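# Place a tray part into the fixture's keyed pocket

## Task

Pick a single part out of the black tray and lower it into the pocket on the raised fixture's top so it lies flat, with the part's cut-off corner matching the pocket's cut-off corner.

## Robot and tools

Robot: two arms on a table. left_arm stands on the +y side and carries a left hand; right_arm carries a right hand. Calibrated bases in the scene frame: left_arm (+0.022, +0.343, +0.034) m, right_arm (+0.018, -0.281, +0.029) m, both almost unrotated. A post stands on the floor behind the arms. Loose objects may be nudged now and then by something else.

Scene frame: origin at table-top height, halfway between the nominal bases; +x points out over the table, +z up, +y toward left_arm. Image left/right does not follow arm names. Results give each hand point's end_effector_position (m) and end_effector_quat_wxyz in this frame; these may be off by a few cm.

Hand point axes (right hand): +z runs along straightened fingers toward the tips; +x crosses the palm away from the thumb; +y points out of the palm face, which sits at y = -0.063 m. Curling fingers bring the tips toward +y. On the left hand +x points toward the thumb instead. A rigid mast near the wrist on the palm side can strike things. Fingertips carry 0.03 m rubber caps. The elbow sags under load, so the hand rests below what you command; aim higher if needed.

The 48-number row (all values -1 to 1), used by execute_actions and move: first left_arm, then right_arm, each block being 18 numbers: dx, dy, dz, rx, ry, rz, then 16 finger motors, then current_limit, speed. The first six are an offset, not a pose: they count from that arm's Hand target as it stood when the action or move began, along the Hand target's own axes. 1.0 equals 0.6 m for dx/dy/dz or 180 degrees for the rotation vector rx, ry, rz. Sending the same offset again moves the arm further. Six zeros ask nothing new of that arm. Commanded orientation is clipped to within 40 degrees of the measured one each step.

Motor order per hand: index_mcp, index_abd, index_pip, index_dip, middle_mcp, middle_abd, middle_pip, middle_dip, ring_mcp, ring_abd, ring_pip, ring_dip, thumb_cmc, thumb_axl, thumb_mcp, thumb_ipl. Each is an absolute goal angle, linear between the hinge's stops; lower values bend fingers toward the palm. Straight values: _mcp +0.75, _abd 0.00, _pip +0.58, _dip +0.70, thumb_cmc +0.71, thumb_axl +0.68, thumb_mcp +0.23, thumb_ipl +0.17. thumb_cmc toward -1 brings the thumb in front of the palm. A 0 is a real goal; to leave a hand unchanged, resend its hand_goal, hand_current_limit and hand_speed. current_limit maps -1..+1 to 0..550 mA (floor 11 mA); speed gives (speed+1)/2 of 8.5 rad/s. Initial values: current_limit +0.4, speed -0.6. A finger presses only while its goal lies past the object's surface.

execute_actions(actions, cameras): actions is a list of actions; each action is a list of 1 to 15 rows, one row per 1/30 s step, so an action spans 0.5 s and a short one repeats its final row. Every row in an action counts from the same start pose. Images return only for an empty actions list or when cameras names them (["all"], a list of names, or []).

move(target, speed, blend, blocking, cameras): target is one 48-number row or a list of up to 15 rows; all offsets in the list count from the same starting Hand targets, not from the previous target. Paths are straight, end together, and stop after 10 s at most. speed: m/s per arm path, 0.002 to 4.3, default 0.25 (turning rate twice that in rad/s); one value or one per target. blend: corner rounding in m, 0 by default (full stop at each target). blocking=false returns after about 0.5 s while the move continues. Moves don't avoid obstacles; faster moves overshoot and strike harder. Hand numbers in later targets apply only on arrival there. The result adds a move: line, e.g. done, off_target, moving, held or fault, plus limits such as paced or held.

wait(seconds 0 to 3600, cameras): lets time pass, sends nothing new; a running move goes on. stop(cameras): brakes a running move. zoom_image(camera, region): enlarges part of the newest image of cam_high, cam_low, cam_left_wrist or cam_right_wrist; region is [x0, y0, x1, y1] pixels from the top-left, at most 504 by 504. Image sizes: cam_high and cam_low 504x504, wrist cameras 672x504. read_manual(section "licences") just returns licence texts. finished_scene(scene 1) ends the scene for good.

Reading results: Hand target is the last commanded pose after clipping and is the base for the next offsets; the hand often rests short of it, and a new execute_actions call (even all zeros) re-requests it. Per motor: hand_goal, hand_measured, hand_current_ma (positive pushes toward -1), hand_state (moving, goal, blocked, overload). Joint torques and velocities, and motor temperatures, are also listed.

Avoid: dropping the part even a few mm, releasing it while moving, fast impacts with the fixture, tray or table, and anything leaving the table. Never squeeze or bump one hand against the other arm. A motor at 495 mA or more for 5 s shuts off for 10 s; motors near 100 °C make an arm collapse (warning at 85 °C). After a HAND FAULT line, remaining calls in that reply are skipped. To end a press, command back past the current hand point.

Each tool is called as name([rows], argument=value, ...), one row to a line, values as JSON.

## Session

execute_actions(actions=[])

Scene clock: 0.00 s.
left_arm: end_effector_position=(+0.2341, +0.6026, +0.3045) hand_goal=(+0.754, +0.000, +0.576, +0.696, +0.754, +0.000, +0.576, +0.696, +0.754, +0.000, +0.576, +0.696, +0.714, +0.678, +0.226, +0.168) hand_measured=(+0.7535, -0.0008, +0.5757, +0.6958, +0.7535, +0.0007, +0.5770, +0.6958, +0.7535, -0.0008, +0.5770, +0.6958, +0.7142, +0.6777, +0.2252, +0.1681) hand_current_ma=(+11, -4, +3, -10, +8, -2, +7, +0, -9, +3, -5, -12, -2, -2, -6, -10) hand_state=(goal, goal, goal, goal, goal, goal, goal, goal, goal, goal, goal, goal, goal, goal, goal, goal) hand_current_limit=0.40 hand_speed=-0.60 end_effector_quat_wxyz=(+0.099, -0.149, +0.984, +0.001) | right_arm: end_effector_position=(+0.0912, -0.5854, +0.1899) hand_goal=(+0.754, +0.000, +0.576, +0.696, +0.754, +0.000, +0.576, +0.696, +0.754, +0.000, +0.576, +0.696, +0.714, +0.678, +0.226, +0.168) hand_measured=(+0.7535, +0.0007, +0.5770, +0.6958, +0.7535, -0.0008, +0.5770, +0.6958, +0.7535, -0.0008, +0.5757, +0.6958, +0.7142, +0.6777, +0.2262, +0.1681) hand_current_ma=(-5, +17, +2, -15, +8, +2, -15, +4, -14, +2, +7, +1, +4, -8, -7, +3) hand_state=(goal, goal, goal, goal, goal, goal, goal, goal, goal, goal, goal, goal, goal, goal, goal, goal) hand_current_limit=0.40 hand_speed=-0.60 end_effector_quat_wxyz=(+0.165, +0.740, +0.633, +0.159)
Joint positions: left_arm=[0.657 1.054 1.124 -1.467 0.097 -1.203] | right_arm=[-1.856 1.151 0.742 -1.253 -0.455 -1.715]
Joint velocities: within noise
Joint torques (N m): no reading
Motor temperatures (°C): left_arm=[19 26 23 19 20 25] | right_arm=[24 22 21 24 21 25]
Heat: left arm: hottest shoulder 26 °C; right arm: hottest wrist roll 25 °C.
Hand target: left_arm +0.2386, +0.6062, +0.3166; +0.112, -0.148, +0.983, +0.009 | right_arm +0.0891, -0.5929, +0.1985; +0.172, +0.738, +0.635, +0.149

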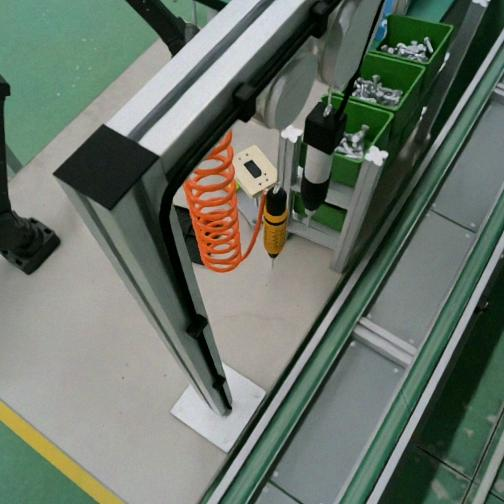

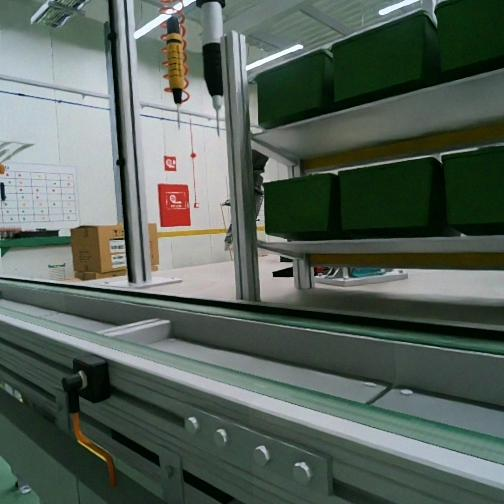

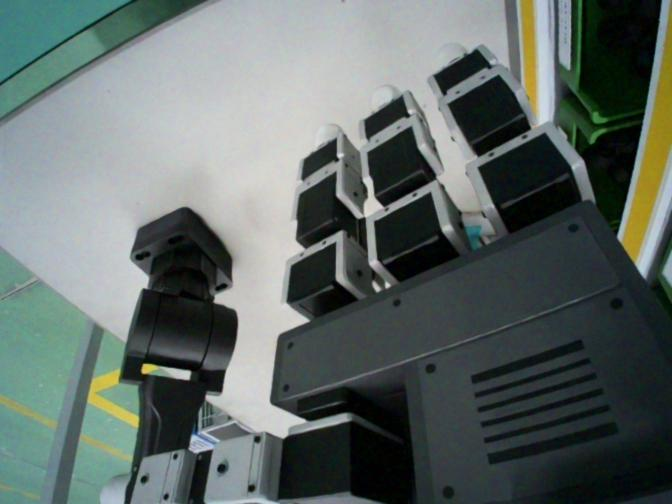

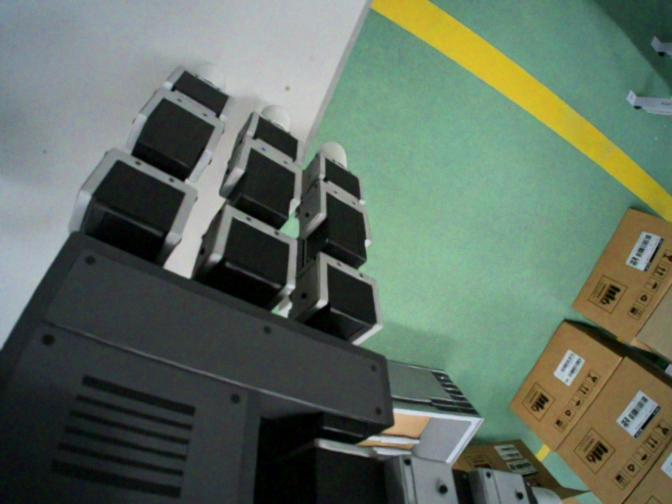

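zoom_image(camera="cam_high", region=[120, 100, 400, 300])

zoom_image(camera="cam_low", region=[220, 220, 504, 310])

Scaled by 1.800 from the camera's image (finer frame: 720x720).

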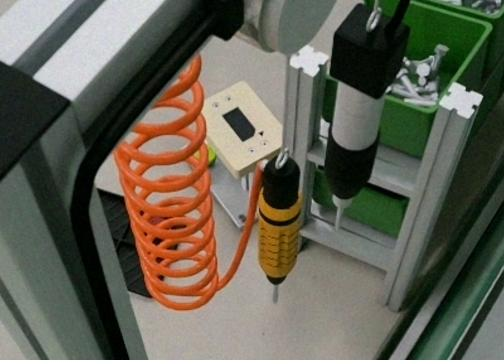

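Scaled by 1.775 from the camera's image (finer frame: 720x720).

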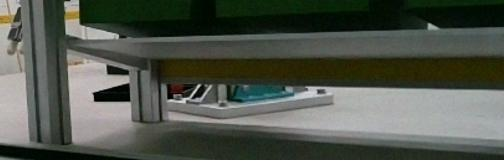

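move(target=[0.021,-0.317,-0.022,0,0,-0.122,0.754,0,0.576,0.696,0.754,0,0.576,0.696,0.754,0,0.576,0.696,0.714,0.678,0.226,0.168,0.4,-0.6,0,0,0,0,0,0,0.754,0,0.576,0.696,0.754,0,0.576,0.696,0.754,0,0.576,0.696,0.714,0.678,0.226,0.168,0.4,-0.6], speed=0.2, cameras=["all"])

Scene clock: 4.20 s.
left_arm: end_effector_position=(+0.2699, +0.4223, +0.3132) hand_goal=(+0.754, +0.000, +0.576, +0.696, +0.754, +0.000, +0.576, +0.696, +0.754, +0.000, +0.576, +0.696, +0.714, +0.678, +0.226, +0.168) hand_measured=(+0.7511, +0.0007, +0.5770, +0.6958, +0.7511, +0.0007, +0.5770, +0.6958, +0.7511, -0.0008, +0.5770, +0.6958, +0.7142, +0.6767, +0.2222, +0.1672) hand_current_ma=(+6, -1, +6, -10, +7, -3, +10, -8, -11, +4, -6, -6, -6, -10, -10, -1) hand_state=(goal, goal, goal, goal, goal, goal, goal, goal, goal, goal, goal, goal, goal, goal, goal, goal) hand_current_limit=0.40 hand_speed=-0.60 end_effector_quat_wxyz=(+0.093, -0.286, +0.953, -0.038) | right_arm: end_effector_position=(+0.0912, -0.5854, +0.1899) hand_goal=(+0.754, +0.000, +0.576, +0.696, +0.754, +0.000, +0.576, +0.696, +0.754, +0.000, +0.576, +0.696, +0.714, +0.678, +0.226, +0.168) hand_measured=(+0.7535, -0.0008, +0.5770, +0.6958, +0.7547, -0.0008, +0.5770, +0.6958, +0.7535, -0.0008, +0.5770, +0.6958, +0.7154, +0.6777, +0.2252, +0.1681) hand_current_ma=(-4, +10, +11, -2, -2, +11, -15, +14, -15, -6, +2, +1, +11, -7, -11, +8) hand_state=(goal, goal, goal, goal, goal, goal, goal, goal, goal, goal, goal, goal, goal, goal, goal, goal) hand_current_limit=0.40 hand_speed=-0.60 end_effector_quat_wxyz=(+0.165, +0.740, +0.633, +0.159)
Joint positions: left_arm=[0.07 1.031 1.151 -1.493 0.036 -2.07] | right_arm=[-1.856 1.151 0.742 -1.253 -0.455 -1.715]
Joint torques (N m): left_arm=[0.67 -5.07 12.49 0.21 0.04 -0.09] | right_arm=[-0.09 -4.95 8.5 0.01 -0.59 0.03]
Heat: left arm: hottest shoulder 26 °C; right arm: hottest wrist roll 25 °C.
Hand target: left_arm +0.2796, +0.4201, +0.3296; +0.112, -0.332, +0.937, -0.012 | right_arm +0.0891, -0.5929, +0.1985; +0.172, +0.738, +0.635, +0.149
Off the commanded pose: left_arm 0.019 m, 7 deg | right_arm 0.012 m, 1 deg.
joint sent to its limit (left arm) — joint 6 (wrist roll), lower limit. The joint targets are off in orientation, not in position.
move: off_target (left_arm)

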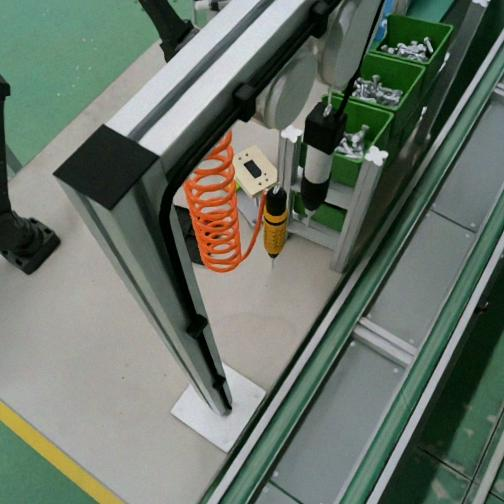

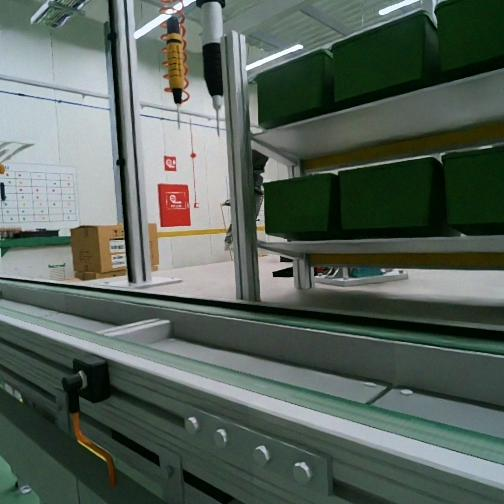

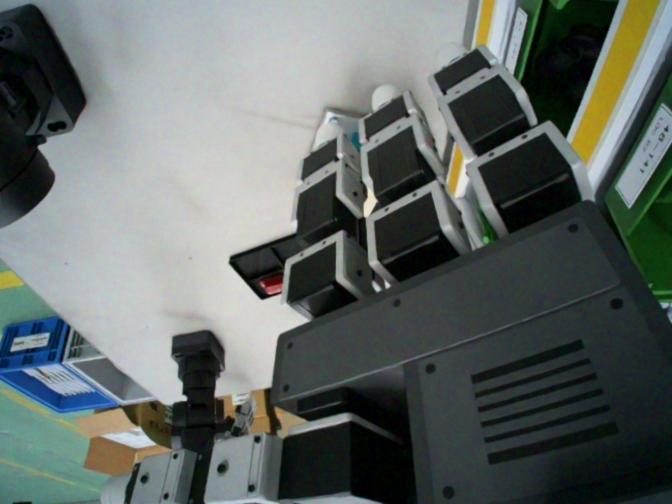

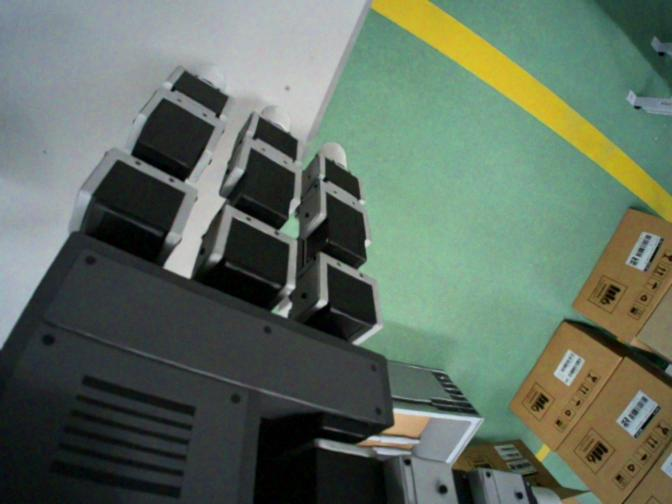

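move(target=[0,0,0,0,0,0,1,-0.3,0.8,0.9,1,-0.4,0.8,0.9,1,-0.5,0.8,0.9,0.714,0.678,0.226,0.168,0.4,-0.4,0,0,0,0,0,0,0.754,0,0.576,0.696,0.754,0,0.576,0.696,0.754,0,0.576,0.696,0.714,0.678,0.226,0.168,0.4,-0.6], speed=0.2, cameras=["cam_left_wrist"])

Scene clock: 6.00 s.
left_arm: end_effector_position=(+0.2695, +0.4221, +0.3133) hand_goal=(+1.000, -0.300, +0.800, +0.900, +1.000, -0.400, +0.800, +0.900, +1.000, -0.500, +0.800, +0.900, +0.714, +0.678, +0.226, +0.168) hand_measured=(+0.9910, -0.2967, +0.7977, +0.9022, +0.9898, -0.3964, +0.7977, +0.9022, +0.9910, -0.4960, +0.7989, +0.9009, +0.7142, +0.6767, +0.2222, +0.1672) hand_current_ma=(+5, +0, +2, -7, +1, -8, +4, -1, -15, +11, -6, -8, -9, -9, -11, -12) hand_state=(goal, goal, goal, goal, goal, goal, goal, goal, goal, goal, goal, goal, goal, goal, goal, goal) hand_current_limit=0.40 hand_speed=-0.40 end_effector_quat_wxyz=(+0.092, -0.287, +0.953, -0.037) | right_arm: end_effector_position=(+0.0912, -0.5854, +0.1899) hand_goal=(+0.754, +0.000, +0.576, +0.696, +0.754, +0.000, +0.576, +0.696, +0.754, +0.000, +0.576, +0.696, +0.714, +0.678, +0.226, +0.168) hand_measured=(+0.7547, -0.0008, +0.5757, +0.6958, +0.7535, +0.0007, +0.5770, +0.6945, +0.7547, -0.0008, +0.5757, +0.6958, +0.7154, +0.6767, +0.2242, +0.1681) hand_current_ma=(-5, +7, +6, -19, +12, +2, -6, +4, -7, +3, +3, +8, +7, +6, -6, +6) hand_state=(goal, goal, goal, goal, goal, goal, goal, goal, goal, goal, goal, goal, goal, goal, goal, goal) hand_current_limit=0.40 hand_speed=-0.60 end_effector_quat_wxyz=(+0.165, +0.740, +0.633, +0.159)
Joint positions: left_arm=[0.07 1.031 1.151 -1.496 0.036 -2.07] | right_arm=[-1.856 1.151 0.742 -1.253 -0.455 -1.715]
Joint torques (N m): left_arm=[0.79 -5.25 12.52 0.36 0.1 -0.1] | right_arm=[-0.03 -4.95 8.49 0.01 -0.59 0.03]
Heat: left arm: hottest shoulder 26 °C; right arm: hottest wrist roll 25 °C.
Hand target: left_arm +0.2796, +0.4200, +0.3296; +0.112, -0.332, +0.937, -0.012 | right_arm +0.0891, -0.5929, +0.1985; +0.172, +0.738, +0.635, +0.149
Off the commanded pose: left_arm 0.019 m, 7 deg | right_arm 0.012 m, 1 deg.
joint sent to its limit (left arm) — joint 6 (wrist roll), lower limit. The joint targets are off in orientation, not in position.
move: done

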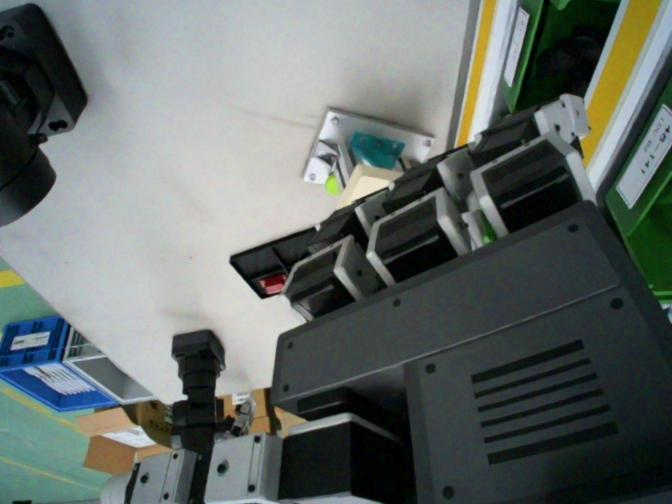

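move(target=[-0.068,-0.175,-0.1225,0,0,0.05,1,-0.3,0.8,0.9,1,-0.4,0.8,0.9,1,-0.5,0.8,0.9,0.714,0.678,0.226,0.168,0.4,-0.4,0,0,0,0,0,0,0.754,0,0.576,0.696,0.754,0,0.576,0.696,0.754,0,0.576,0.696,0.714,0.678,0.226,0.168,0.4,-0.6], speed=0.2, cameras=["cam_left_wrist","cam_high"])

Scene clock: 7.50 s.
left_arm: end_effector_position=(+0.3436, +0.3710, +0.4039) hand_goal=(+1.000, -0.300, +0.800, +0.900, +1.000, -0.400, +0.800, +0.900, +1.000, -0.500, +0.800, +0.900, +0.714, +0.678, +0.226, +0.168) hand_measured=(+0.9910, -0.2967, +0.7989, +0.9022, +0.9886, -0.3964, +0.7977, +0.9022, +0.8572, -0.3597, +0.7117, +0.8665, +0.7129, +0.6777, +0.2212, +0.1681) hand_current_ma=(-7, -1, +1, -4, -3, +2, +3, -1, -303, +161, -152, -51, -6, -12, -10, -5) hand_state=(goal, goal, goal, goal, goal, goal, goal, goal, blocked, blocked, blocked, blocked, goal, goal, goal, goal) hand_current_limit=0.40 hand_speed=-0.40 end_effector_quat_wxyz=(+0.091, -0.196, +0.976, -0.027) | right_arm: end_effector_position=(+0.0912, -0.5854, +0.1899) hand_goal=(+0.754, +0.000, +0.576, +0.696, +0.754, +0.000, +0.576, +0.696, +0.754, +0.000, +0.576, +0.696, +0.714, +0.678, +0.226, +0.168) hand_measured=(+0.7535, +0.0007, +0.5770, +0.6971, +0.7535, -0.0008, +0.5757, +0.6971, +0.7535, -0.0008, +0.5757, +0.6971, +0.7167, +0.6777, +0.2242, +0.1681) hand_current_ma=(-8, +14, +4, -11, +10, +9, -14, +6, -6, -4, -10, +7, +18, -17, -4, +1) hand_state=(goal, goal, goal, goal, goal, goal, goal, goal, goal, goal, goal, goal, goal, goal, goal, goal) hand_current_limit=0.40 hand_speed=-0.60 end_effector_quat_wxyz=(+0.165, +0.740, +0.633, +0.159)
Joint positions: left_arm=[-0.129 1.246 1.547 -1.682 -0.004 -2.078] | right_arm=[-1.856 1.151 0.742 -1.253 -0.455 -1.715]
Joint torques (N m): left_arm=[-0.5 -7.47 13.52 0.54 0.36 -0.01] | right_arm=[-0.09 -4.95 8.5 0.01 -0.59 0.03]
Heat: left arm: hottest shoulder 26 °C; right arm: hottest wrist roll 25 °C.
Hand target: left_arm +0.3593, +0.3599, +0.4197; +0.113, -0.258, +0.960, -0.004 | right_arm +0.0891, -0.5929, +0.1985; +0.172, +0.738, +0.635, +0.149
Off the commanded pose: left_arm 0.025 m, 8 deg | right_arm 0.012 m, 1 deg.
joint sent to its limit (left arm) — joint 4 (wrist pitch), lower limit; joint 6 (wrist roll), lower limit. The joint targets are off in orientation, not in position.
move: off_target (left_arm)
Images, in order (width x height): cam_high 504x504, cam_left_wrist 672x504.

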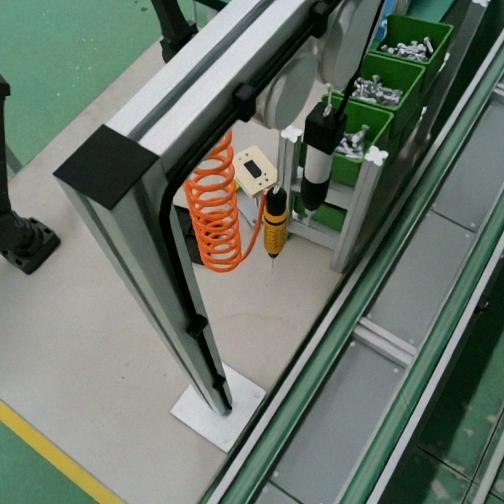

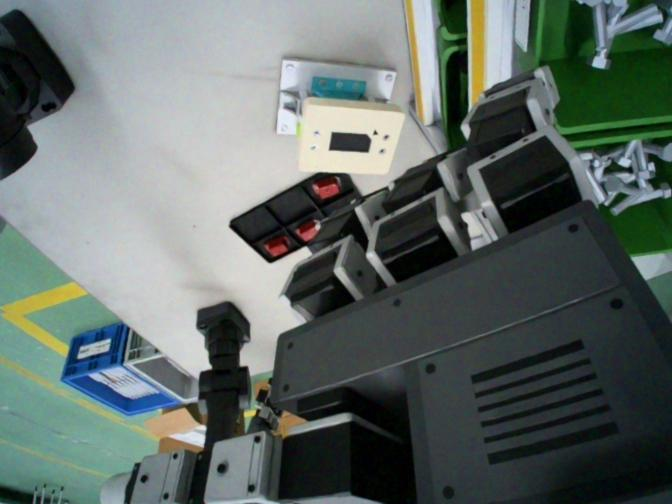

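zoom_image(camera="cam_left_wrist", region=[220, 40, 440, 280])

move(target=[0.04,0,0,0,0,0,0.754,0,0.576,0.696,0.754,0,0.576,0.696,0.754,0,0.576,0.696,0.714,0.678,0.226,0.168,0.4,-0.4,0,0,0,0,0,0,0.754,0,0.576,0.696,0.754,0,0.576,0.696,0.754,0,0.576,0.696,0.714,0.678,0.226,0.168,0.4,-0.6], speed=0.2, cameras=["cam_left_wrist","cam_high"])

Scaled by 2.100 from the camera's image (finer frame: 960x720).

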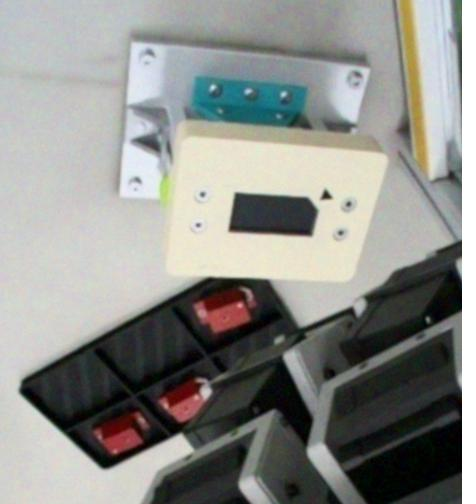

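Scene clock: 8.60 s.
left_arm: end_effector_position=(+0.3437, +0.3529, +0.4089) hand_goal=(+0.754, +0.000, +0.576, +0.696, +0.754, +0.000, +0.576, +0.696, +0.754, +0.000, +0.576, +0.696, +0.714, +0.678, +0.226, +0.168) hand_measured=(+0.7402, +0.0065, +0.5705, +0.6920, +0.7402, +0.0065, +0.5705, +0.6920, +0.7426, +0.0065, +0.5693, +0.6945, +0.7129, +0.6777, +0.2222, +0.1672) hand_current_ma=(-6, +3, -6, -12, -4, +3, -1, -6, -16, +7, -9, -11, -8, -11, -11, -7) hand_state=(goal, goal, goal, goal, goal, goal, goal, goal, goal, goal, goal, goal, goal, goal, goal, goal) hand_current_limit=0.40 hand_speed=-0.40 end_effector_quat_wxyz=(+0.096, -0.173, +0.979, -0.042) | right_arm: end_effector_position=(+0.0912, -0.5854, +0.1899) hand_goal=(+0.754, +0.000, +0.576, +0.696, +0.754, +0.000, +0.576, +0.696, +0.754, +0.000, +0.576, +0.696, +0.714, +0.678, +0.226, +0.168) hand_measured=(+0.7547, +0.0021, +0.5770, +0.6958, +0.7535, +0.0007, +0.5770, +0.6971, +0.7547, -0.0008, +0.5770, +0.6971, +0.7154, +0.6777, +0.2242, +0.1672) hand_current_ma=(-4, +13, +2, -19, +3, +13, -1, +21, -5, +2, -2, +12, +13, -17, -3, +1) hand_state=(goal, goal, goal, goal, goal, goal, goal, goal, goal, goal, goal, goal, goal, goal, goal, goal) hand_current_limit=0.40 hand_speed=-0.60 end_effector_quat_wxyz=(+0.165, +0.740, +0.633, +0.159)
Joint positions: left_arm=[-0.175 1.238 1.558 -1.682 0.016 -2.078] | right_arm=[-1.856 1.151 0.742 -1.253 -0.455 -1.715]
Joint torques (N m): left_arm=[0.15 -11.11 8.49 0.5 0.11 -0.01] | right_arm=[-0.09 -4.95 8.5 0.01 -0.59 0.03]
Heat: left arm: hottest shoulder 26 °C; right arm: hottest wrist roll 25 °C.
Hand target: left_arm +0.3391, +0.3481, +0.4146; +0.113, -0.258, +0.960, -0.004 | right_arm +0.0891, -0.5929, +0.1985; +0.172, +0.738, +0.635, +0.149
Off the commanded pose: left_arm 0.009 m, 11 deg | right_arm 0.012 m, 1 deg.
joint sent to its limit (left arm) — joint 4 (wrist pitch), lower limit; joint 6 (wrist roll), lower limit. The joint targets are off in orientation, not in position.
move: off_target (left_arm)
Images, in order (width x height): cam_high 504x504, cam_left_wrist 672x504.

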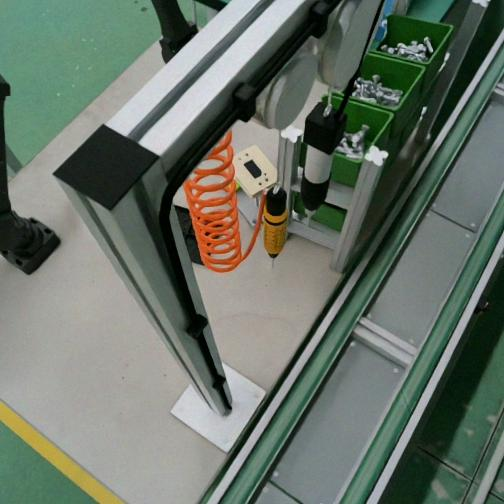

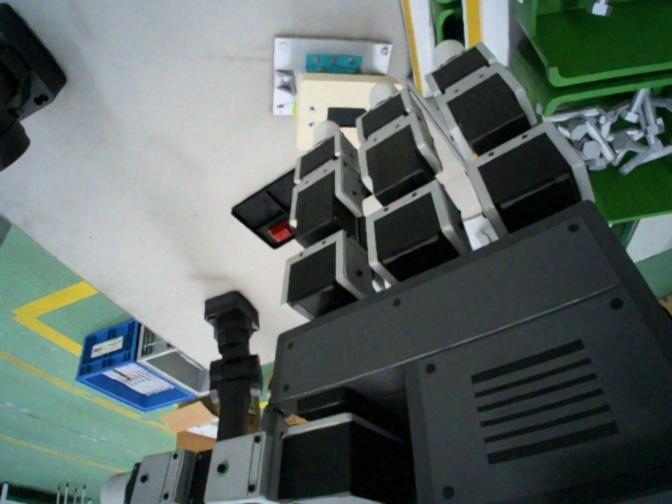

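zoom_image(camera="cam_high", region=[150, 120, 350, 290])

zoom_image(camera="cam_high", region=[0, 0, 252, 300])

Scaled by 2.520 from the camera's image (finer frame: 720x720).

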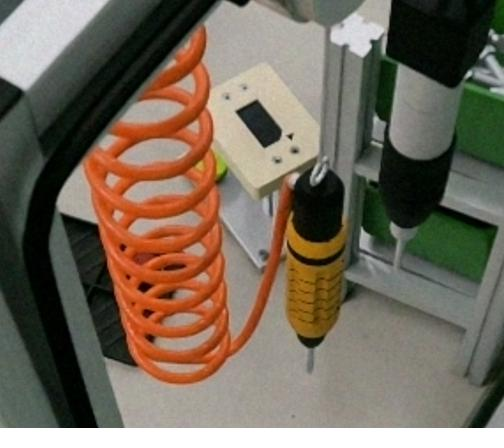

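Scaled by 1.680 from the camera's image (finer frame: 720x720).

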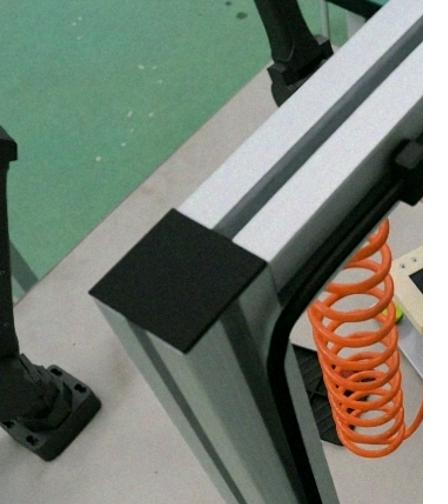

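move(target=[0,0,0,0,0,0,0.754,0,0.576,0.696,0.754,0,0.576,0.696,0.754,0,0.576,0.696,0.714,0.678,0.226,0.168,0.4,-0.4,0.4625,0.320,-0.030,0.091,-0.1485,0.6335,1,-0.3,0.8,0.9,1,-0.4,0.8,0.9,1,-0.5,0.8,0.9,0.714,0.678,0.226,0.168,0.4,-0.4], speed=0.35, cameras=["cam_right_wrist","cam_high"])

Scene clock: 14.83 s.
left_arm: end_effector_position=(+0.3437, +0.3529, +0.4089) hand_goal=(+0.754, +0.000, +0.576, +0.696, +0.754, +0.000, +0.576, +0.696, +0.754, +0.000, +0.576, +0.696, +0.714, +0.678, +0.226, +0.168) hand_measured=(+0.7402, +0.0065, +0.5705, +0.6920, +0.7402, +0.0065, +0.5705, +0.6920, +0.7426, +0.0065, +0.5693, +0.6945, +0.7142, +0.6777, +0.2212, +0.1672) hand_current_ma=(-8, +3, -2, -9, -6, +0, +6, -4, -21, +3, -7, -9, -7, -8, -11, -11) hand_state=(goal, goal, goal, goal, goal, goal, goal, goal, goal, goal, goal, goal, goal, goal, goal, goal) hand_current_limit=0.40 hand_speed=-0.40 end_effector_quat_wxyz=(+0.096, -0.173, +0.979, -0.042) | right_arm: end_effector_position=(+0.2843, -0.3461, +0.2862) hand_goal=(+1.000, -0.300, +0.800, +0.900, +1.000, -0.400, +0.800, +0.900, +1.000, -0.500, +0.800, +0.900, +0.714, +0.678, +0.226, +0.168) hand_measured=(+0.9971, -0.2997, +0.8002, +0.9009, +0.9971, -0.3993, +0.8002, +0.9022, +0.9983, -0.4960, +0.7977, +0.8996, +0.7167, +0.6777, +0.2232, +0.1681) hand_current_ma=(-8, +6, +6, -12, +3, +24, -12, +17, -13, +7, -3, +5, +8, -4, -17, +0) hand_state=(goal, goal, goal, goal, goal, goal, goal, goal, goal, goal, goal, goal, goal, goal, goal, goal) hand_current_limit=0.40 hand_speed=-0.40 end_effector_quat_wxyz=(-0.010, +0.963, -0.270, -0.019)
Joint positions: left_arm=[-0.175 1.238 1.558 -1.682 0.016 -2.078] | right_arm=[-0.034 1.221 1.207 -1.588 -0.029 2.09]
Joint torques (N m): left_arm=[0.15 -10.99 8.46 0.53 0.12 0] | right_arm=[0.21 -6.48 10.73 -0.34 -0.23 0.22]
Heat: left arm: hottest shoulder 26 °C; right arm: hottest wrist roll 25 °C.
Hand target: left_arm +0.3391, +0.3481, +0.4146; +0.113, -0.258, +0.960, -0.004 | right_arm +0.2927, -0.3430, +0.3002; +0.001, +0.954, -0.301, +0.000
Off the commanded pose: left_arm 0.009 m, 11 deg | right_arm 0.017 m, 4 deg.
joint sent to its limit (left arm) — joint 4 (wrist pitch), lower limit; joint 6 (wrist roll), lower limit. The joint targets are off in orientation, not in position.
joint sent to its limit (right arm) — joint 6 (wrist roll), upper limit. The joint targets are off in orientation, not in position.
move: off_target (right_arm)
Images, in order (width x height): cam_high 504x504, cam_right_wrist 672x504.

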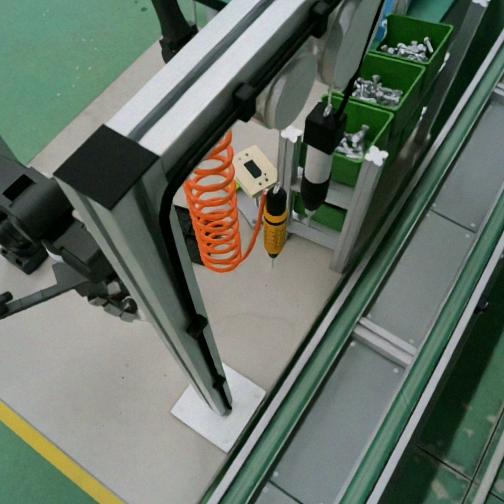

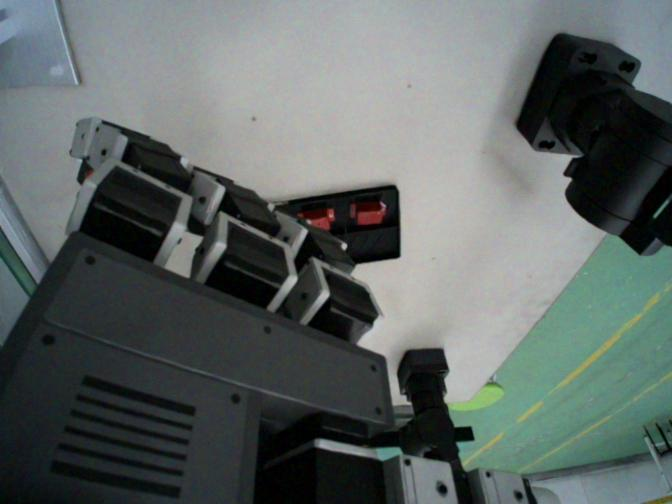

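zoom_image(camera="cam_right_wrist", region=[280, 170, 420, 275])

Scaled by 3.600 from the camera's image (finer frame: 960x720).

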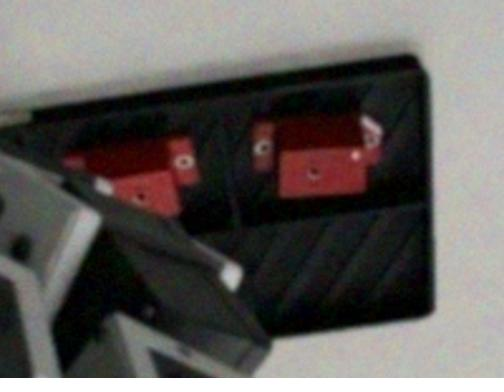

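move(target=[0,0,0,0,0,0,0.754,0,0.576,0.696,0.754,0,0.576,0.696,0.754,0,0.576,0.696,0.714,0.678,0.226,0.168,0.4,-0.4,-0.086,-0.239,0.05,0,0,0,1,-0.3,0.8,0.9,1,-0.4,0.8,0.9,1,-0.5,0.8,0.9,0.714,0.678,0.226,0.168,0.4,-0.4], speed=0.2, cameras=["cam_right_wrist","cam_left_wrist"])

Scene clock: 17.33 s.
left_arm: end_effector_position=(+0.3437, +0.3529, +0.4089) hand_goal=(+0.754, +0.000, +0.576, +0.696, +0.754, +0.000, +0.576, +0.696, +0.754, +0.000, +0.576, +0.696, +0.714, +0.678, +0.226, +0.168) hand_measured=(+0.7402, +0.0051, +0.5705, +0.6920, +0.7402, +0.0080, +0.5705, +0.6920, +0.7426, +0.0051, +0.5693, +0.6945, +0.7129, +0.6767, +0.2212, +0.1681) hand_current_ma=(-12, +2, -3, -12, -8, +4, +4, -7, -21, +8, -11, -10, -5, -9, -13, -7) hand_state=(goal, goal, goal, goal, goal, goal, goal, goal, goal, goal, goal, goal, goal, goal, goal, goal) hand_current_limit=0.40 hand_speed=-0.40 end_effector_quat_wxyz=(+0.096, -0.173, +0.979, -0.042) | right_arm: end_effector_position=(+0.3209, -0.2006, +0.2566) hand_goal=(+1.000, -0.300, +0.800, +0.900, +1.000, -0.400, +0.800, +0.900, +1.000, -0.500, +0.800, +0.900, +0.714, +0.678, +0.226, +0.168) hand_measured=(+0.9959, -0.2997, +0.8002, +0.9009, +0.9959, -0.3993, +0.7989, +0.9022, +0.9959, -0.4960, +0.7989, +0.9009, +0.7142, +0.6777, +0.2242, +0.1672) hand_current_ma=(-21, +9, +6, -10, +3, +3, -9, +25, -17, -7, -5, +5, +21, -5, -14, -1) hand_state=(goal, goal, goal, goal, goal, goal, goal, goal, goal, goal, goal, goal, goal, goal, goal, goal) hand_current_limit=0.40 hand_speed=-0.40 end_effector_quat_wxyz=(-0.093, +0.986, -0.105, -0.090)
Joint positions: left_arm=[-0.175 1.238 1.558 -1.682 0.016 -2.078] | right_arm=[0.313 1.382 1.285 -1.563 -0.245 2.092]
Joint torques (N m): left_arm=[0.09 -11.05 8.43 0.59 0.11 -0.01] | right_arm=[-0.21 -8.7 10.63 -0.06 -0.25 0.21]
Heat: left arm: hottest shoulder 26 °C; right arm: hottest wrist roll 25 °C.
Hand target: left_arm +0.3391, +0.3481, +0.4146; +0.113, -0.258, +0.960, -0.004 | right_arm +0.3326, -0.1960, +0.2700; +0.001, +0.954, -0.301, +0.000
Off the commanded pose: left_arm 0.009 m, 11 deg | right_arm 0.018 m, 27 deg.
joint sent to its limit (left arm) — joint 4 (wrist pitch), lower limit; joint 6 (wrist roll), lower limit. The joint targets are off in orientation, not in position.
joint sent to its limit (right arm) — joint 6 (wrist roll), upper limit. The joint targets are off in orientation, not in position.
move: off_target (right_arm)
Images, in order (width x height): cam_left_wrist 672x504, cam_right_wrist 672x504.

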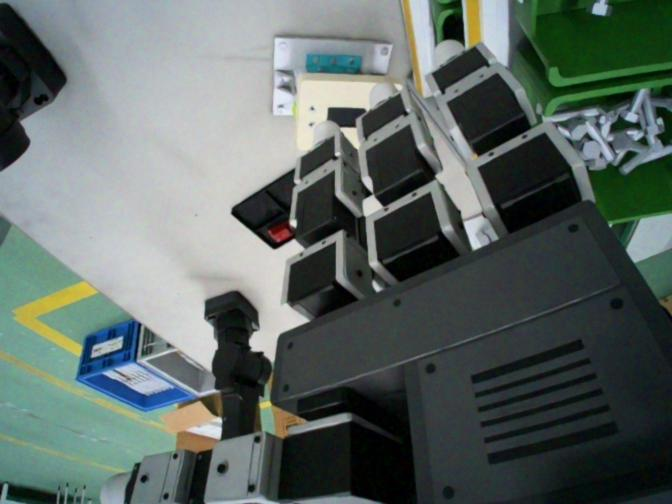

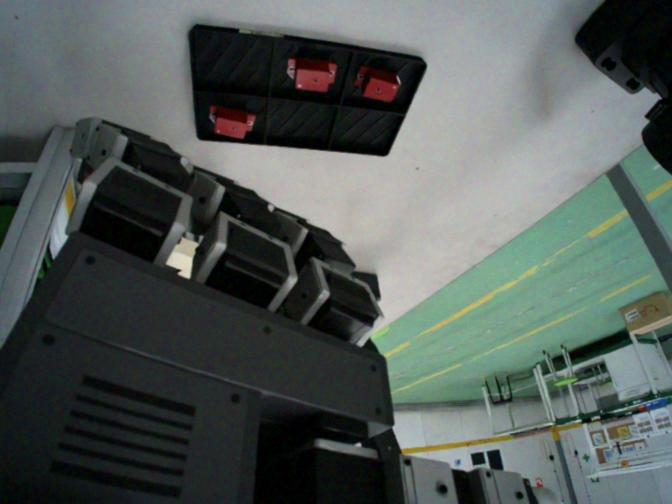

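zoom_image(camera="cam_right_wrist", region=[180, 15, 310, 165])

zoom_image(camera="cam_right_wrist", region=[270, 30, 430, 130])

Scaled by 3.360 from the camera's image (finer frame: 960x720).

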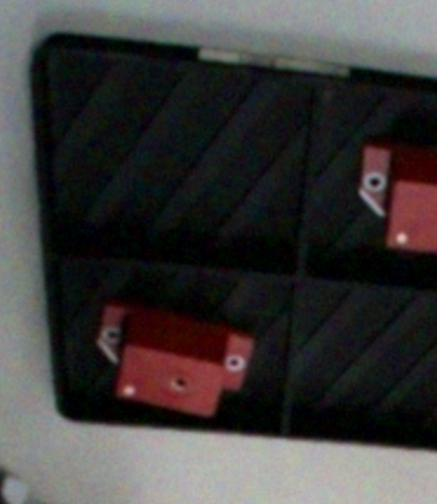

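Scaled by 3.150 from the camera's image (finer frame: 960x720).

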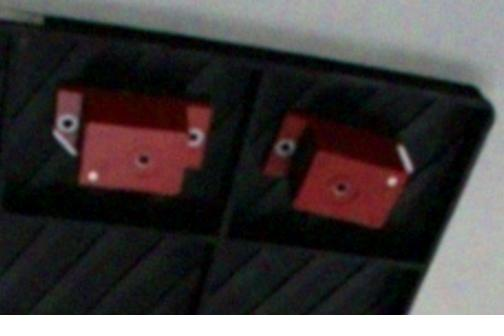

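move(target=[0.224,-0.4417,0.1773,-0.0812,-0.1438,0.6194,0.918,0.06,0.576,0.696,0.918,-0.06,0.576,0.696,-0.068,0,-0.884,-0.608,0.714,0.678,0.226,0.168,0.4,-0.4,0.163,0.232,-0.083,0,0,0,1,-0.3,0.8,0.9,1,-0.4,0.8,0.9,1,-0.5,0.8,0.9,0.714,0.678,0.226,0.168,0.4,-0.4], speed=0.3, cameras=["all"])

Scene clock: 31.67 s.
left_arm: end_effector_position=(+0.3803, +0.0645, +0.3004) hand_goal=(+0.918, +0.060, +0.576, +0.696, +0.918, -0.060, +0.576, +0.696, -0.068, +0.000, -0.884, -0.608, +0.714, +0.678, +0.226, +0.168) hand_measured=(+0.9187, +0.0564, +0.5757, +0.6920, +0.9175, -0.0521, +0.5744, +0.6920, -0.0461, +0.0051, -0.8601, -0.6076, +0.7192, +0.6767, +0.2222, +0.1681) hand_current_ma=(+8, -2, +0, -11, +10, -2, +10, -4, +22, +7, +25, -11, +3, -7, -12, -12) hand_state=(goal, goal, goal, goal, goal, goal, goal, goal, blocked, goal, blocked, goal, goal, goal, goal, goal) hand_current_limit=0.40 hand_speed=-0.40 end_effector_quat_wxyz=(+0.213, +0.628, +0.708, +0.241) | right_arm: end_effector_position=(+0.3272, -0.3647, +0.3016) hand_goal=(+1.000, -0.300, +0.800, +0.900, +1.000, -0.400, +0.800, +0.900, +1.000, -0.500, +0.800, +0.900, +0.714, +0.678, +0.226, +0.168) hand_measured=(+0.9959, -0.3011, +0.8002, +0.9009, +0.9959, -0.3978, +0.7989, +0.9035, +0.9971, -0.4975, +0.7989, +0.9009, +0.7180, +0.6777, +0.2242, +0.1672) hand_current_ma=(-24, +6, +2, -7, +1, +3, -4, +7, -14, -1, -1, +12, +22, -7, -9, +1) hand_state=(goal, goal, goal, goal, goal, goal, goal, goal, goal, goal, goal, goal, goal, goal, goal, goal) hand_current_limit=0.40 hand_speed=-0.40 end_effector_quat_wxyz=(+0.004, +0.957, -0.291, -0.022)
Joint positions: left_arm=[-1.057 1.286 1.048 -1.035 -0.593 -1.066] | right_arm=[-0.075 1.351 1.357 -1.622 -0.002 2.092]
Joint torques (N m): left_arm=[0.38 -10.17 8.62 1.59 -0.94 0.14] | right_arm=[-0.44 -9.47 10.76 -0.38 0.02 0.2]
Heat: left arm: hottest shoulder 27 °C; right arm: hottest wrist roll 25 °C.
Hand target: left_arm +0.3799, +0.0570, +0.2994; +0.218, +0.633, +0.702, +0.241 | right_arm +0.3329, -0.3660, +0.3200; +0.001, +0.954, -0.301, +0.000
Off the commanded pose: left_arm 0.007 m, 1 deg | right_arm 0.019 m, 3 deg.
joint sent to its limit (right arm) — joint 6 (wrist roll), upper limit. The joint targets still meet the commanded pose.
move: off_target (right_arm)

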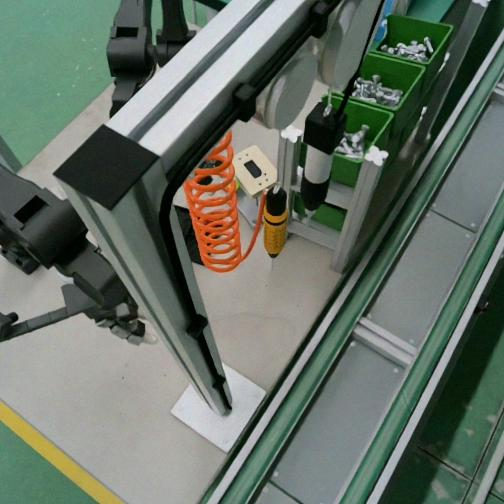

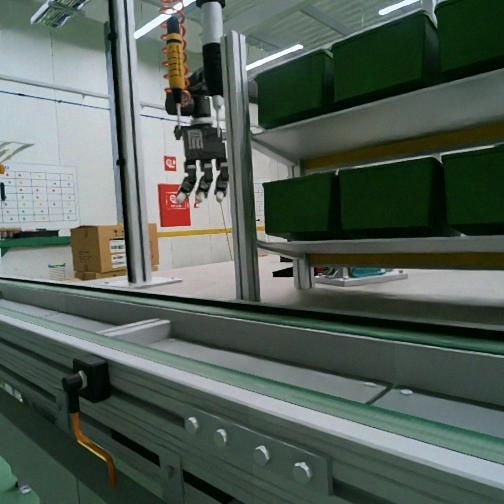

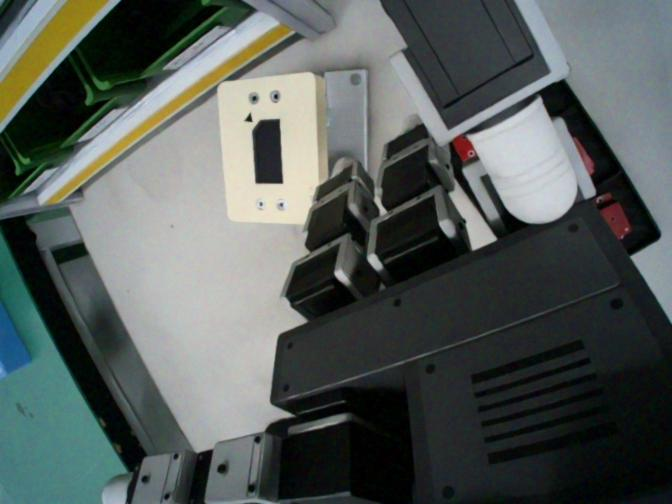

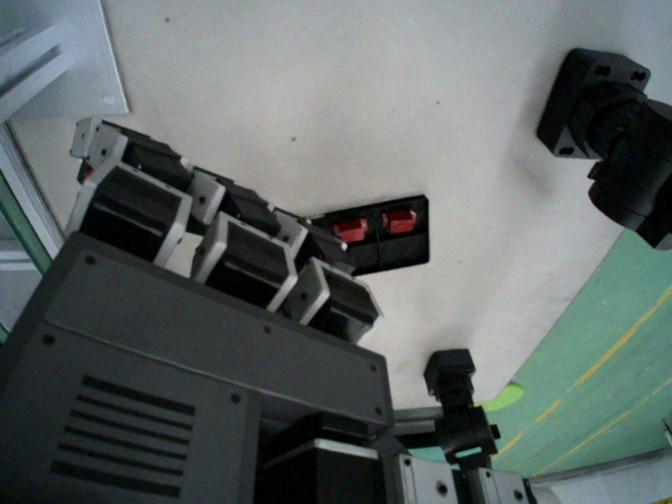

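move(target=[0,0,0,0,0,0,0.918,0.06,0.576,0.696,0.918,-0.06,0.576,0.696,0.9,-0.2,-0.98,-0.6,0.714,0.678,0.226,0.168,0.4,-0.2,0,0,0,0,0,0,0.754,0,0.576,0.696,0.754,0,0.576,0.696,0.754,0,0.576,0.696,0.714,0.678,0.226,0.168,0.4,-0.4], speed=0.3, cameras=["cam_left_wrist"])

Scene clock: 32.60 s.
left_arm: end_effector_position=(+0.3803, +0.0645, +0.3005) hand_goal=(+0.918, +0.060, +0.576, +0.696, +0.918, -0.060, +0.576, +0.696, +0.900, -0.200, -0.980, -0.600, +0.714, +0.678, +0.226, +0.168) hand_measured=(+0.9175, +0.0549, +0.5757, +0.6920, +0.9175, -0.0521, +0.5744, +0.6920, +0.9151, -0.2015, -0.9731, -0.6050, +0.7192, +0.6767, +0.2212, +0.1681) hand_current_ma=(+10, +1, +4, -5, +12, +0, +12, -9, +8, +6, +1, -12, -1, -8, -11, -5) hand_state=(goal, goal, goal, goal, goal, goal, goal, goal, goal, goal, goal, goal, goal, goal, goal, goal) hand_current_limit=0.40 hand_speed=-0.20 end_effector_quat_wxyz=(+0.213, +0.629, +0.708, +0.242) | right_arm: end_effector_position=(+0.3265, -0.3649, +0.3025) hand_goal=(+0.754, +0.000, +0.576, +0.696, +0.754, +0.000, +0.576, +0.696, +0.754, +0.000, +0.576, +0.696, +0.714, +0.678, +0.226, +0.168) hand_measured=(+0.7486, +0.0051, +0.5731, +0.6920, +0.7486, +0.0036, +0.5718, +0.6932, +0.7486, +0.0021, +0.5731, +0.6932, +0.7167, +0.6767, +0.2232, +0.1681) hand_current_ma=(-18, +21, -12, -19, +5, +5, -21, -4, -16, -8, -3, -4, +18, +0, -11, +5) hand_state=(goal, goal, goal, goal, goal, goal, goal, goal, goal, goal, goal, goal, goal, goal, goal, goal) hand_current_limit=0.40 hand_speed=-0.40 end_effector_quat_wxyz=(+0.005, +0.956, -0.291, -0.023)
Joint positions: left_arm=[-1.057 1.286 1.048 -1.035 -0.594 -1.065] | right_arm=[-0.075 1.351 1.358 -1.626 -0.001 2.092]
Joint torques (N m): left_arm=[0.21 -10.23 8.69 1.57 -0.9 0.14] | right_arm=[-0.44 -9.41 10.61 -0.31 -0.01 0.2]
Heat: left arm: hottest shoulder 27 °C; right arm: hottest wrist roll 25 °C.
Hand target: left_arm +0.3799, +0.0570, +0.2994; +0.218, +0.633, +0.702, +0.242 | right_arm +0.3328, -0.3660, +0.3200; +0.001, +0.954, -0.301, +0.000
Off the commanded pose: left_arm 0.008 m, 1 deg | right_arm 0.019 m, 3 deg.
joint sent to its limit (right arm) — joint 6 (wrist roll), upper limit. The joint targets still meet the commanded pose.
move: done

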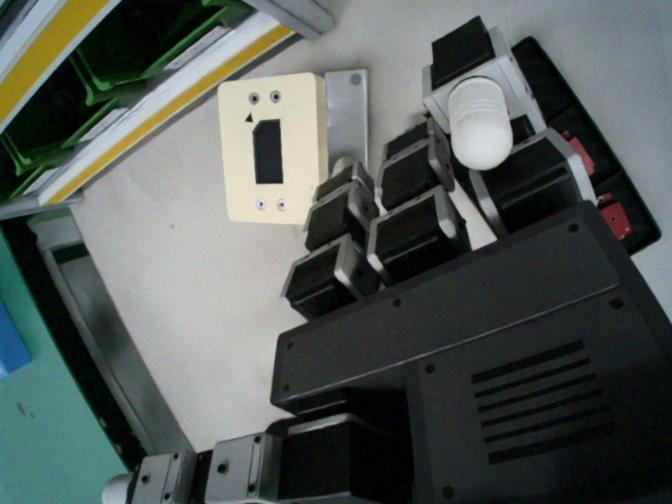

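move(target=[-0.097,-0.028,-0.022,0,0,0,0.918,0.06,0.576,0.696,0.918,-0.06,0.576,0.696,0.9,-0.2,-0.98,-0.6,0.714,0.678,0.226,0.168,0.4,-0.2,0,0,0,0,0,0,0.754,0,0.576,0.696,0.754,0,0.576,0.696,0.754,0,0.576,0.696,0.714,0.678,0.226,0.168,0.4,-0.4], speed=0.2, cameras=["cam_left_wrist","cam_right_wrist"])

Scene clock: 34.30 s.
left_arm: end_effector_position=(+0.3603, +0.0073, +0.2763) hand_goal=(+0.918, +0.060, +0.576, +0.696, +0.918, -0.060, +0.576, +0.696, +0.900, -0.200, -0.980, -0.600, +0.714, +0.678, +0.226, +0.168) hand_measured=(+0.9187, +0.0549, +0.5744, +0.6920, +0.9187, -0.0550, +0.5744, +0.6920, +0.9139, -0.2015, -0.9731, -0.6050, +0.7192, +0.6777, +0.2222, +0.1672) hand_current_ma=(+8, -5, +1, -13, +6, +1, +7, -5, +7, +2, +3, -12, +2, -9, -12, -3) hand_state=(goal, goal, goal, goal, goal, goal, goal, goal, goal, goal, goal, goal, goal, goal, goal, goal) hand_current_limit=0.40 hand_speed=-0.20 end_effector_quat_wxyz=(+0.197, +0.643, +0.697, +0.249) | right_arm: end_effector_position=(+0.3265, -0.3649, +0.3025) hand_goal=(+0.754, +0.000, +0.576, +0.696, +0.754, +0.000, +0.576, +0.696, +0.754, +0.000, +0.576, +0.696, +0.714, +0.678, +0.226, +0.168) hand_measured=(+0.7486, +0.0036, +0.5731, +0.6920, +0.7498, +0.0036, +0.5718, +0.6932, +0.7474, +0.0021, +0.5731, +0.6932, +0.7167, +0.6777, +0.2232, +0.1672) hand_current_ma=(-24, +21, +1, -28, +15, +6, -16, -1, -24, +0, -9, -4, +17, -8, -7, -5) hand_state=(goal, goal, goal, goal, goal, goal, goal, goal, goal, goal, goal, goal, goal, goal, goal, goal) hand_current_limit=0.40 hand_speed=-0.40 end_effector_quat_wxyz=(+0.005, +0.956, -0.291, -0.023)
Joint positions: left_arm=[-1.167 1.43 1.128 -1.074 -0.62 -1.166] | right_arm=[-0.075 1.351 1.358 -1.626 -0.001 2.092]
Joint torques (N m): left_arm=[0.91 -13.74 12.22 0.17 -0.97 -0.05] | right_arm=[-0.44 -9.35 10.61 -0.31 -0.01 0.2]
Heat: left arm: hottest shoulder 27 °C; right arm: hottest wrist roll 25 °C.
Hand target: left_arm +0.3647, -0.0030, +0.2994; +0.218, +0.633, +0.702, +0.242 | right_arm +0.3328, -0.3660, +0.3200; +0.001, +0.954, -0.301, +0.000
Off the commanded pose: left_arm 0.026 m, 3 deg | right_arm 0.019 m, 3 deg.
joint sent to its limit (right arm) — joint 6 (wrist roll), upper limit. The joint targets still meet the commanded pose.
move: off_target (left_arm)

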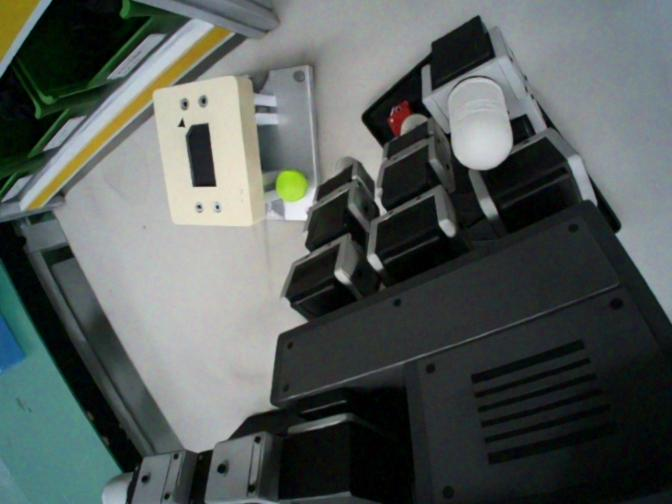

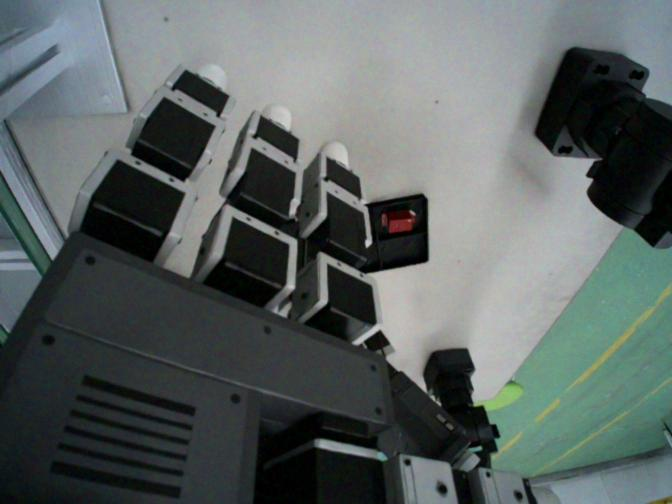

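zoom_image(camera="cam_left_wrist", region=[320, 40, 500, 200])

zoom_image(camera="cam_left_wrist", region=[140, 50, 330, 240])

Scaled by 2.800 from the camera's image (finer frame: 960x720).

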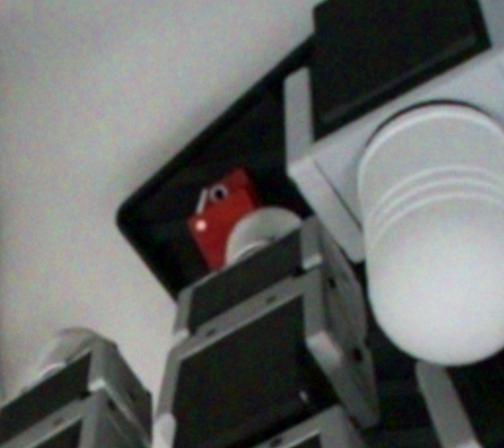

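Scaled by 2.653 from the camera's image (finer frame: 960x720).

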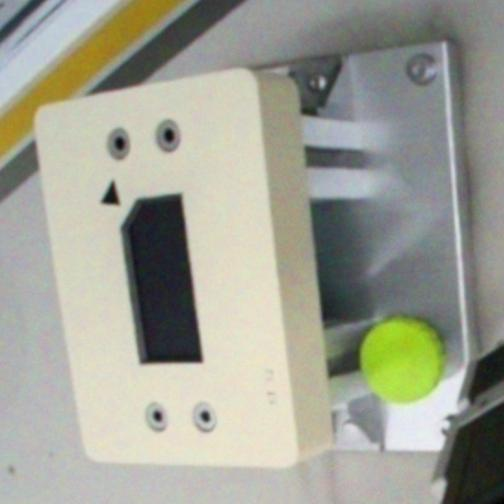

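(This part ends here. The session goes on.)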